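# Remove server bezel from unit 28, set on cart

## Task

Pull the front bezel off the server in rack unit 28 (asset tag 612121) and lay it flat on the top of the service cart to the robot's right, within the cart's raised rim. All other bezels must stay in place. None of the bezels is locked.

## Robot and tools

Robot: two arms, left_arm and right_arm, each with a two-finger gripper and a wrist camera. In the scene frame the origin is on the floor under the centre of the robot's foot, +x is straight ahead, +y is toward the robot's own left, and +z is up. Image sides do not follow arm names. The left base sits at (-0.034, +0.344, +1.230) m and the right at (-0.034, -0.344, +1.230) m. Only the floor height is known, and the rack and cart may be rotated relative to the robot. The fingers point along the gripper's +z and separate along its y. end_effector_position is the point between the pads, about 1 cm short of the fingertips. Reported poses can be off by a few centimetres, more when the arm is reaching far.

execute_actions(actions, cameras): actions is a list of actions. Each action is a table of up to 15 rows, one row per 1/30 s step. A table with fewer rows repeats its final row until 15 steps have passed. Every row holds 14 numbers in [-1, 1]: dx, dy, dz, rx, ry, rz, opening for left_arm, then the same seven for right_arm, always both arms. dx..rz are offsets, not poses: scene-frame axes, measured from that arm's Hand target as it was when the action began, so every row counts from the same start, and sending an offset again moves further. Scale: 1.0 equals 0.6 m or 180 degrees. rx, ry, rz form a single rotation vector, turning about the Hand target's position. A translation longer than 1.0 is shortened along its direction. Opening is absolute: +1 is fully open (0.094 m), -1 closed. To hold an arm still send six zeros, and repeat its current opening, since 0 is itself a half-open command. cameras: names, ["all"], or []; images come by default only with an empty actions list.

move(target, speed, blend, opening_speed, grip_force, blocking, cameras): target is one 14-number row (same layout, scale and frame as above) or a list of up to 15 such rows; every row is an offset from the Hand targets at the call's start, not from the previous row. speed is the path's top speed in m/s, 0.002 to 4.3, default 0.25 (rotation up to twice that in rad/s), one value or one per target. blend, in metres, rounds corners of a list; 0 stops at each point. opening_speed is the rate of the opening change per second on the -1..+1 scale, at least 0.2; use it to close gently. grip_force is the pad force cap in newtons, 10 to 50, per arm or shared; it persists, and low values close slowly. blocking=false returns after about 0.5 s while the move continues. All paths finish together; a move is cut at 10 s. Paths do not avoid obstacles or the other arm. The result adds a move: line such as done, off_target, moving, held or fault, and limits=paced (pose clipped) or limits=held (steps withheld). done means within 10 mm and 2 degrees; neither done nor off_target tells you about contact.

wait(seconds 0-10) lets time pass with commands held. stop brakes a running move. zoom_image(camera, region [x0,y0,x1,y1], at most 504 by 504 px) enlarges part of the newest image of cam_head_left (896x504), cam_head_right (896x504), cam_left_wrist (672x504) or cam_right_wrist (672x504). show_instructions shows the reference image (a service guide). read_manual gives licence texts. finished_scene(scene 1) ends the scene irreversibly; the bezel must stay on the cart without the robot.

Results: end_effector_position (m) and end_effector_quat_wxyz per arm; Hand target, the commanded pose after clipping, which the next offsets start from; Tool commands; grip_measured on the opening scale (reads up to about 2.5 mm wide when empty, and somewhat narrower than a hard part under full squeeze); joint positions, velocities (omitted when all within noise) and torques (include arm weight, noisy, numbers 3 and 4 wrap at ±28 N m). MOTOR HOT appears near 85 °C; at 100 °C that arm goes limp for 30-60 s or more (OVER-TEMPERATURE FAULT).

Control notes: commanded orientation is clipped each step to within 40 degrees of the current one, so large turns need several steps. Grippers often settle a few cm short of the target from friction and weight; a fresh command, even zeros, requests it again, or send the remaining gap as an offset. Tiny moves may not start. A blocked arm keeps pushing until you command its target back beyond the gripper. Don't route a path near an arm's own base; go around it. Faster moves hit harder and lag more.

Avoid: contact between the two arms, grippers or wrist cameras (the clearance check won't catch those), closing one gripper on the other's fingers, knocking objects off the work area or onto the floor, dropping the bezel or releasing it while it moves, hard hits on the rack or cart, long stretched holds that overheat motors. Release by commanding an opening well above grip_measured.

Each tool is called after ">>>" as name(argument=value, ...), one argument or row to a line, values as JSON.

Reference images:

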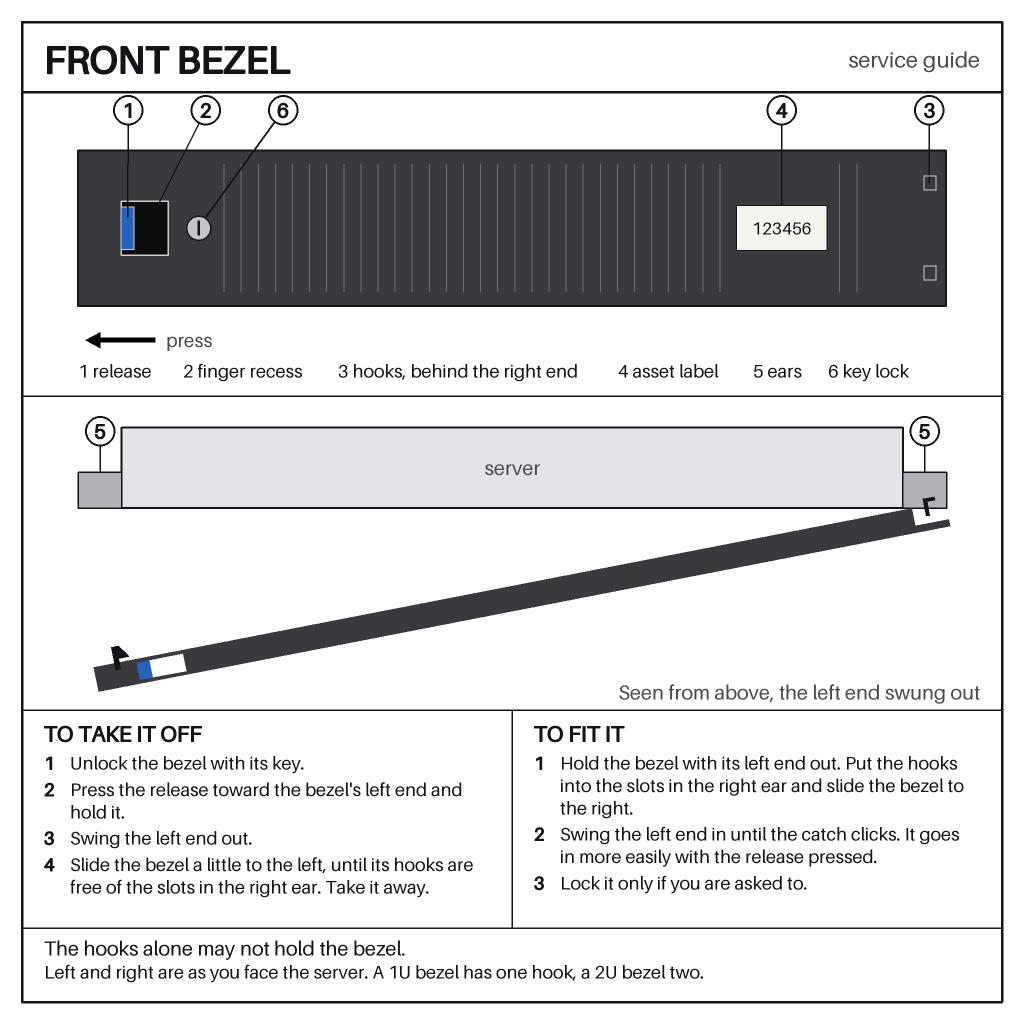

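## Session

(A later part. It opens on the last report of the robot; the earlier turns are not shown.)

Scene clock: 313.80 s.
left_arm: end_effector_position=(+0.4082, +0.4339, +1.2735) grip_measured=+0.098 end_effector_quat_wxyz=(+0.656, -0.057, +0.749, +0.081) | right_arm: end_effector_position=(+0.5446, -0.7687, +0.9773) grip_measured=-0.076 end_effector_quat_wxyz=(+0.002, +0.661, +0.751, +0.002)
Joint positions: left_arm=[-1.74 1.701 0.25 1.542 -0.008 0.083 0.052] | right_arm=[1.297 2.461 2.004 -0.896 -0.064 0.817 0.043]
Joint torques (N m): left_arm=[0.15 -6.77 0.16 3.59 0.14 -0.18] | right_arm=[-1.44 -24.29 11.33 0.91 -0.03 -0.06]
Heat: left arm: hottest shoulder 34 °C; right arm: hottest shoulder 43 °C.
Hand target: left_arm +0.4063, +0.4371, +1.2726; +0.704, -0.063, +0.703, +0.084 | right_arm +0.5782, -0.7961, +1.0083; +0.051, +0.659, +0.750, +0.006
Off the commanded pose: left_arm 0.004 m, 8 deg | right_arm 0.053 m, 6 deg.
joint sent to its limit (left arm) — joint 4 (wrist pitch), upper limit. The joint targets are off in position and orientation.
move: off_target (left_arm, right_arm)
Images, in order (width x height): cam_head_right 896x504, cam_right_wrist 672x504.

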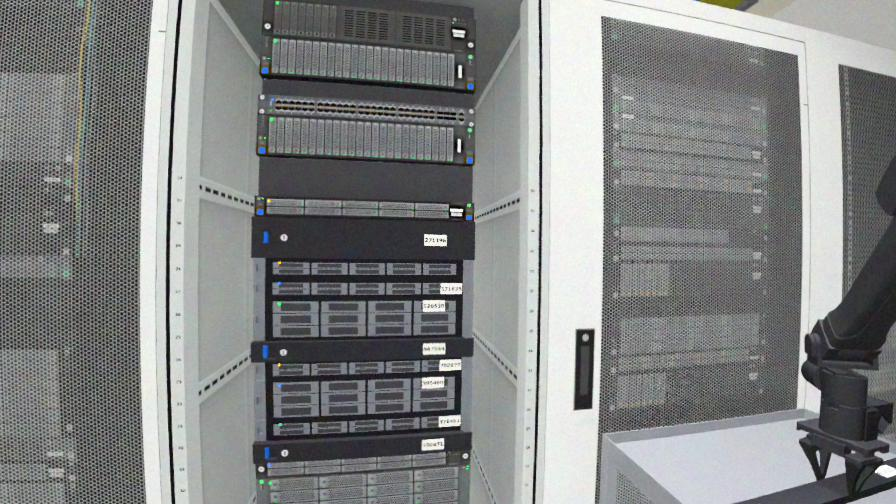

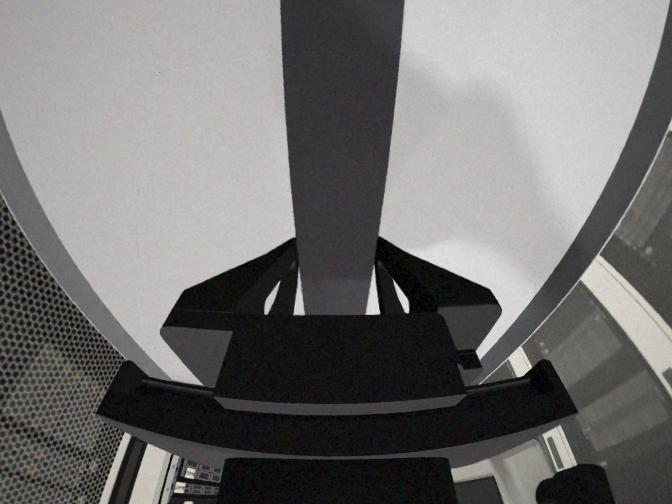

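>>> move(
  target=[0,0,0,0,0,0,0.1,0,0,-0.025,0,0,0,-0.4],
  speed=0.04,
)

>>> move(
  target=[0,0,0,0,0,0,0.1,0,0,-0.02,0,0,0,-0.4],
  speed=0.04,
  cameras=["cam_right_wrist","cam_head_right"],
)

Scene clock: 316.17 s.
left_arm: end_effector_position=(+0.4082, +0.4339, +1.2735) grip_measured=+0.098 end_effector_quat_wxyz=(+0.656, -0.057, +0.749, +0.081) | right_arm: end_effector_position=(+0.5488, -0.7718, +0.9731) grip_measured=-0.076 end_effector_quat_wxyz=(+0.008, +0.660, +0.751, +0.004)
Joint positions: left_arm=[-1.74 1.701 0.25 1.542 -0.008 0.083 0.052] | right_arm=[1.297 2.475 2.021 -0.887 -0.065 0.816 0.043]
Joint torques (N m): left_arm=[0.03 -6.65 0.14 3.58 0.15 -0.18] | right_arm=[-1.32 -23.24 11.3 1.11 0.01 -0.03]
Heat: left arm: hottest shoulder 34 °C; right arm: hottest shoulder 44 °C.
Hand target: left_arm +0.4063, +0.4371, +1.2726; +0.704, -0.063, +0.703, +0.084 | right_arm +0.5782, -0.7961, +0.9933; +0.051, +0.659, +0.750, +0.006
Off the commanded pose: left_arm 0.004 m, 8 deg | right_arm 0.043 m, 5 deg.
joint sent to its limit (left arm) — joint 4 (wrist pitch), upper limit. The joint targets are off in position and orientation.
move: off_target (left_arm, right_arm)

Scene clock: 317.43 s.
left_arm: end_effector_position=(+0.4082, +0.4339, +1.2735) grip_measured=+0.098 end_effector_quat_wxyz=(+0.656, -0.057, +0.749, +0.081) | right_arm: end_effector_position=(+0.5532, -0.7750, +0.9725) grip_measured=-0.076 end_effector_quat_wxyz=(+0.012, +0.660, +0.751, +0.004)
Joint positions: left_arm=[-1.74 1.701 0.25 1.542 -0.008 0.083 0.052] | right_arm=[1.297 2.484 2.039 -0.887 -0.065 0.816 0.043]
Joint torques (N m): left_arm=[0.03 -6.71 0.16 3.58 0.15 -0.18] | right_arm=[-1.08 -21.89 11.07 1.7 0.04 0.01]
Heat: left arm: hottest shoulder 34 °C; right arm: hottest shoulder 44 °C.
Hand target: left_arm +0.4063, +0.4371, +1.2726; +0.704, -0.063, +0.703, +0.084 | right_arm +0.5782, -0.7961, +0.9813; +0.051, +0.659, +0.750, +0.006
Off the commanded pose: left_arm 0.004 m, 8 deg | right_arm 0.034 m, 4 deg.
joint sent to its limit (left arm) — joint 4 (wrist pitch), upper limit. The joint targets are off in position and orientation.
move: off_target (left_arm, right_arm)
Images, in order (width x height): cam_head_right 896x504, cam_right_wrist 672x504.

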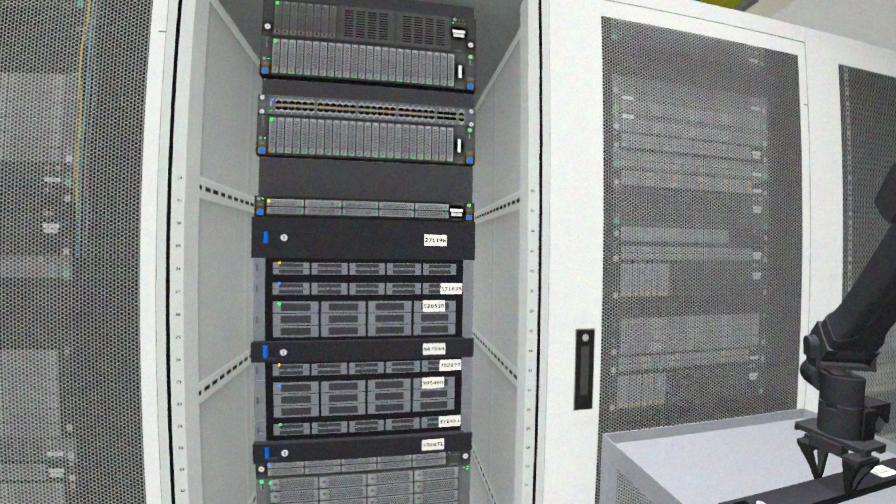

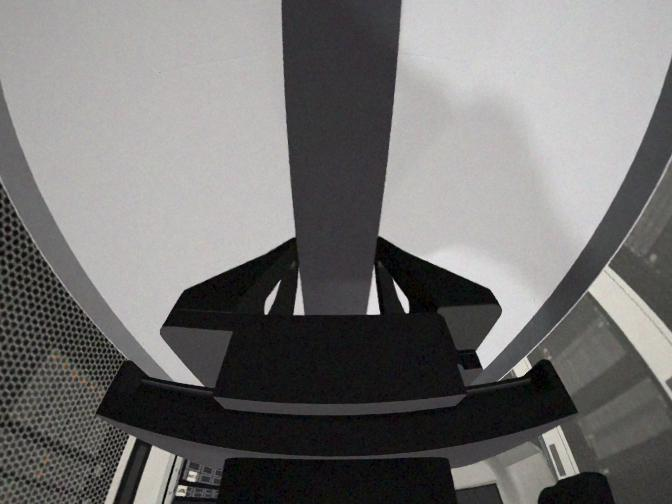

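>>> zoom_image(
  camera="cam_head_right",
  region=[590, 400, 896, 504],
)

>>> zoom_image(
  camera="cam_right_wrist",
  region=[160, 0, 560, 340],
)

Scaled by 1.647 from the camera's 896x504 image, which has a finer 1280x720 frame.

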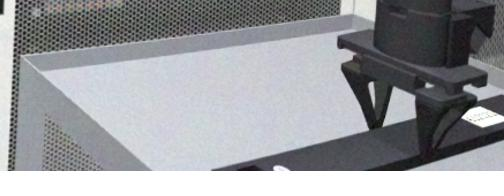

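Scaled by 1.260 from the camera's 672x504 image, which has a finer 960x720 frame.

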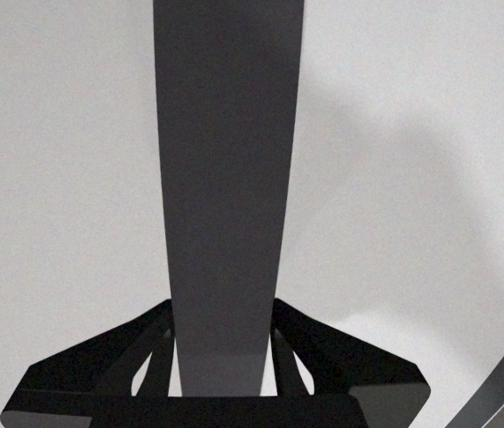

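>>> move(
  target=[0,0,0,0,0,0,0.1,0,0,0,0,0,0,0.3],
  speed=0.04,
  opening_speed=0.3,
  cameras=["cam_right_wrist","cam_head_right"],
)

>>> zoom_image(
  camera="cam_head_right",
  region=[590, 400, 896, 504],
)

Scene clock: 330.80 s.
left_arm: end_effector_position=(+0.4082, +0.4339, +1.2735) grip_measured=+0.098 end_effector_quat_wxyz=(+0.656, -0.057, +0.749, +0.081) | right_arm: end_effector_position=(+0.5581, -0.7787, +0.9707) grip_measured=+0.298 end_effector_quat_wxyz=(+0.021, +0.662, +0.749, +0.005)
Joint positions: left_arm=[-1.74 1.701 0.25 1.542 -0.008 0.083 0.052] | right_arm=[1.297 2.493 2.053 -0.874 -0.065 0.823 0.061]
Joint torques (N m): left_arm=[0.21 -6.71 0.13 3.6 0.15 -0.18] | right_arm=[-1.32 -22.71 10.4 1.03 0.02 -0.03]
Heat: left arm: hottest shoulder 34 °C; right arm: hottest shoulder 45 °C.
Hand target: left_arm +0.4063, +0.4371, +1.2726; +0.704, -0.063, +0.703, +0.084 | right_arm +0.5782, -0.7961, +0.9813; +0.051, +0.659, +0.750, +0.006
Off the commanded pose: left_arm 0.004 m, 8 deg | right_arm 0.029 m, 3 deg.
joint sent to its limit (left arm) — joint 4 (wrist pitch), upper limit. The joint targets are off in position and orientation.
move: off_target (left_arm, right_arm)
Images, in order (width x height): cam_head_right 896x504, cam_right_wrist 672x504.

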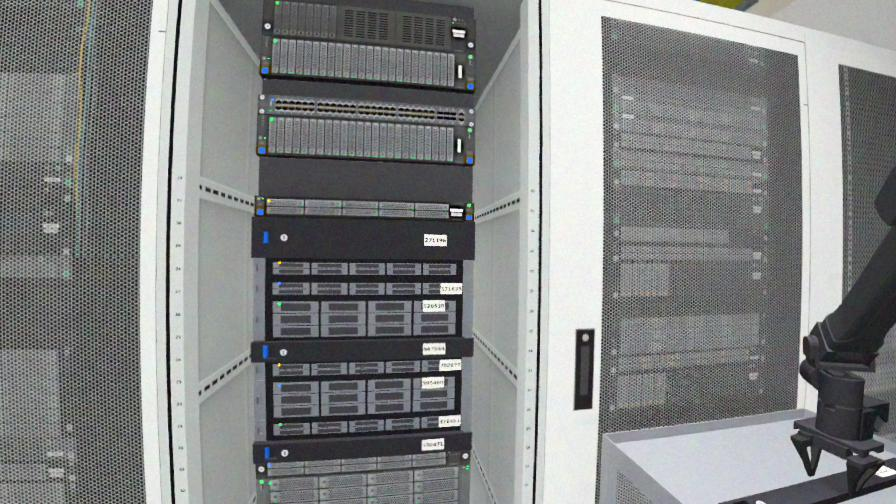

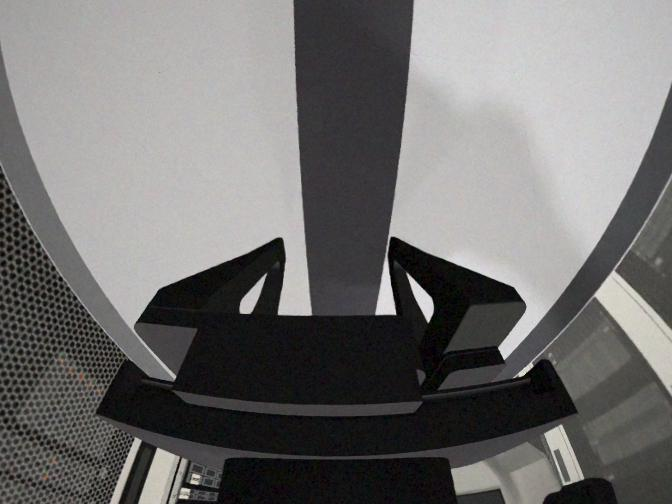

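Scaled by 1.647 from the camera's 896x504 image, which has a finer 1280x720 frame.

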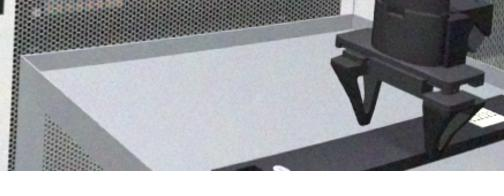

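>>> move(
  target=[
    [0,0,0,0,0,0,0.1,0,0,0,0,0,0,0.9],
    [0,0,0,0,0,0,0.1,0.02,0,0.15,0,0,0,0.9],
  ],
  speed=0.08,
  opening_speed=0.6,
  cameras=["cam_right_wrist","cam_head_right"],
)

>>> zoom_image(
  camera="cam_head_right",
  region=[590, 400, 896, 504],
)

Scene clock: 336.63 s.
left_arm: end_effector_position=(+0.4082, +0.4339, +1.2735) grip_measured=+0.098 end_effector_quat_wxyz=(+0.656, -0.057, +0.749, +0.081) | right_arm: end_effector_position=(+0.5632, -0.7783, +1.0267) grip_measured=+0.898 end_effector_quat_wxyz=(+0.011, +0.663, +0.749, +0.004)
Joint positions: left_arm=[-1.74 1.701 0.25 1.542 -0.008 0.083 0.052] | right_arm=[1.297 2.41 2.053 -0.977 -0.065 0.823 0.089]
Joint torques (N m): left_arm=[0.15 -6.71 0.17 3.59 0.14 -0.17] | right_arm=[-1.03 -25.7 10.24 0.02 0.05 -0.01]
Heat: left arm: hottest shoulder 34 °C; right arm: hottest shoulder 47 °C.
Hand target: left_arm +0.4063, +0.4371, +1.2726; +0.704, -0.063, +0.703, +0.084 | right_arm +0.5902, -0.7961, +1.0713; +0.051, +0.659, +0.750, +0.006
Off the commanded pose: left_arm 0.004 m, 8 deg | right_arm 0.055 m, 5 deg.
joint sent to its limit (left arm) — joint 4 (wrist pitch), upper limit. The joint targets are off in position and orientation.
move: off_target (left_arm, right_arm)
Images, in order (width x height): cam_head_right 896x504, cam_right_wrist 672x504.

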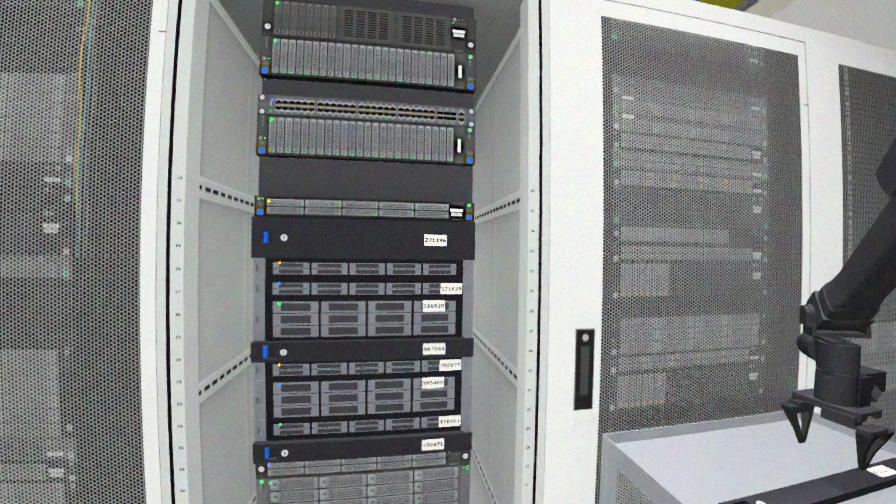

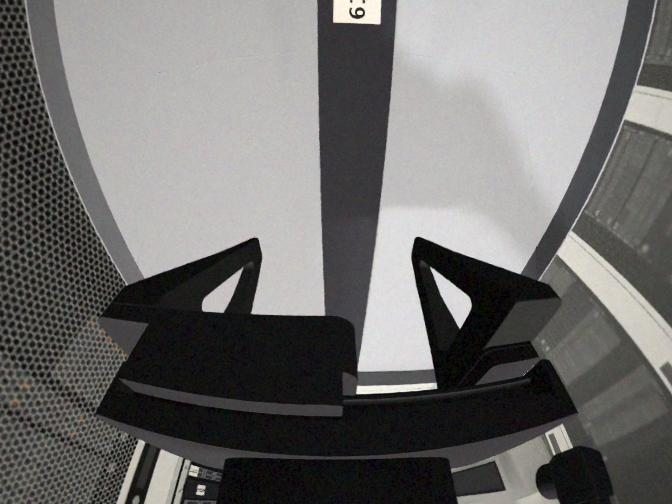

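Scaled by 1.647 from the camera's 896x504 image, which has a finer 1280x720 frame.

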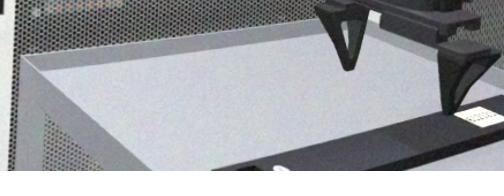

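>>> move(
  target=[0,0,0,0,0,0,0.1,0,-0.05,0.3,0,0,0,0.9],
  speed=0.15,
  cameras=["cam_right_wrist","cam_head_right"],
)

>>> zoom_image(
  camera="cam_right_wrist",
  region=[80, 0, 584, 400],
)

>>> zoom_image(
  camera="cam_head_right",
  region=[590, 400, 896, 504],
)

Scene clock: 339.93 s.
left_arm: end_effector_position=(+0.4082, +0.4339, +1.2735) grip_measured=+0.098 end_effector_quat_wxyz=(+0.656, -0.057, +0.749, +0.081) | right_arm: end_effector_position=(+0.5742, -0.8055, +1.1992) grip_measured=+0.898 end_effector_quat_wxyz=(+0.004, +0.663, +0.749, +0.005)
Joint positions: left_arm=[-1.74 1.701 0.25 1.542 -0.008 0.083 0.052] | right_arm=[1.261 2.267 2.256 -1.339 -0.076 0.786 0.089]
Joint torques (N m): left_arm=[0.09 -6.65 0.12 3.59 0.15 -0.18] | right_arm=[-1.9 -27.22 12.59 -0.02 -0.06 -0.1]
Heat: left arm: hottest shoulder 34 °C; right arm: hottest shoulder 47 °C.
Hand target: left_arm +0.4063, +0.4371, +1.2726; +0.704, -0.063, +0.703, +0.084 | right_arm +0.5902, -0.8261, +1.2513; +0.051, +0.659, +0.750, +0.006
Off the commanded pose: left_arm 0.004 m, 8 deg | right_arm 0.058 m, 5 deg.
joint sent to its limit (left arm) — joint 4 (wrist pitch), upper limit. The joint targets are off in position and orientation.
move: off_target (left_arm, right_arm)
Images, in order (width x height): cam_head_right 896x504, cam_right_wrist 672x504.

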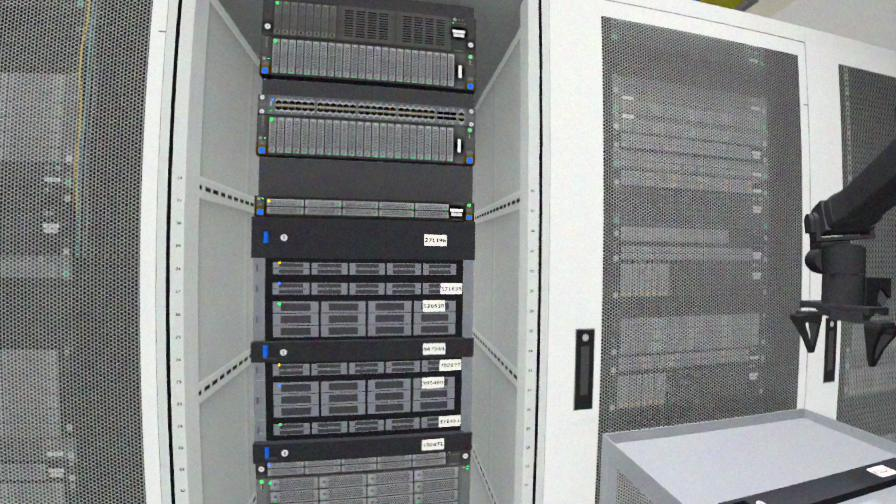

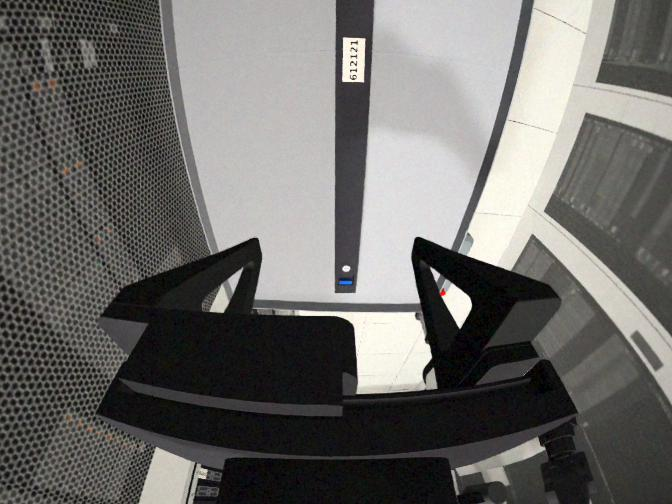

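Scaled by 1.000.

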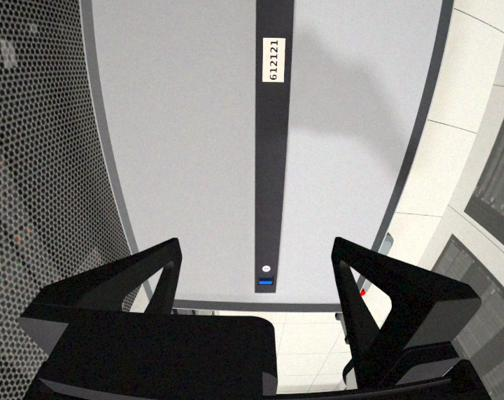

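Scaled by 1.647 from the camera's 896x504 image, which has a finer 1280x720 frame.

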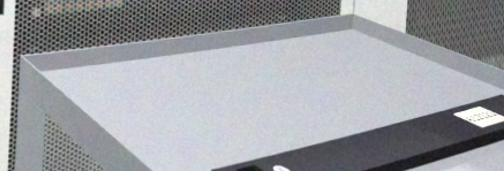

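>>> move(
  target=[0,0,0,0,0,0,0.1,-0.1,-0.25,0.05,0,0,0,0.9],
  speed=0.2,
  cameras=["cam_right_wrist"],
)

Scene clock: 342.97 s.
left_arm: end_effector_position=(+0.4082, +0.4339, +1.2735) grip_measured=+0.098 end_effector_quat_wxyz=(+0.656, -0.057, +0.749, +0.081) | right_arm: end_effector_position=(+0.5203, -0.9678, +1.2529) grip_measured=+0.898 end_effector_quat_wxyz=(+0.074, +0.667, +0.742, +0.004)
Joint positions: left_arm=[-1.74 1.701 0.25 1.542 -0.008 0.083 0.052] | right_arm=[1.044 2.533 2.869 -1.568 -0.139 0.607 0.089]
Joint torques (N m): left_arm=[0.09 -6.53 0.16 3.6 0.15 -0.18] | right_arm=[-3.08 -25.82 12.83 0.46 -0.1 -0.1]
Heat: left arm: hottest shoulder 34 °C; right arm: hottest shoulder 48 °C.
Hand target: left_arm +0.4063, +0.4371, +1.2726; +0.704, -0.063, +0.703, +0.084 | right_arm +0.5302, -0.9761, +1.2813; +0.051, +0.659, +0.750, +0.006
Off the commanded pose: left_arm 0.004 m, 8 deg | right_arm 0.031 m, 3 deg.
elbow stopped short (right arm): the move would have taken joint 3 (elbow) straighter than the controller allows.
joint sent to its limit (left arm) — joint 4 (wrist pitch), upper limit. The joint targets are off in position and orientation.
move: off_target (left_arm, right_arm)
Images, in order (width x height): cam_right_wrist 672x504.

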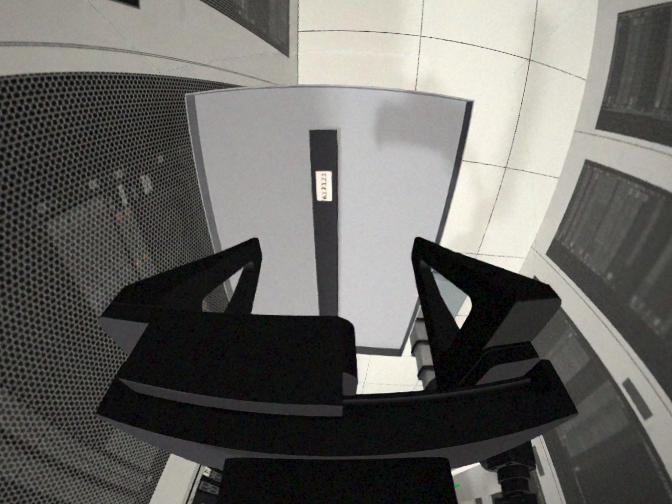

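The bezel lies flat, fully inside the rim.

>>> finished_scene(
)

The scene is finished: the task was done.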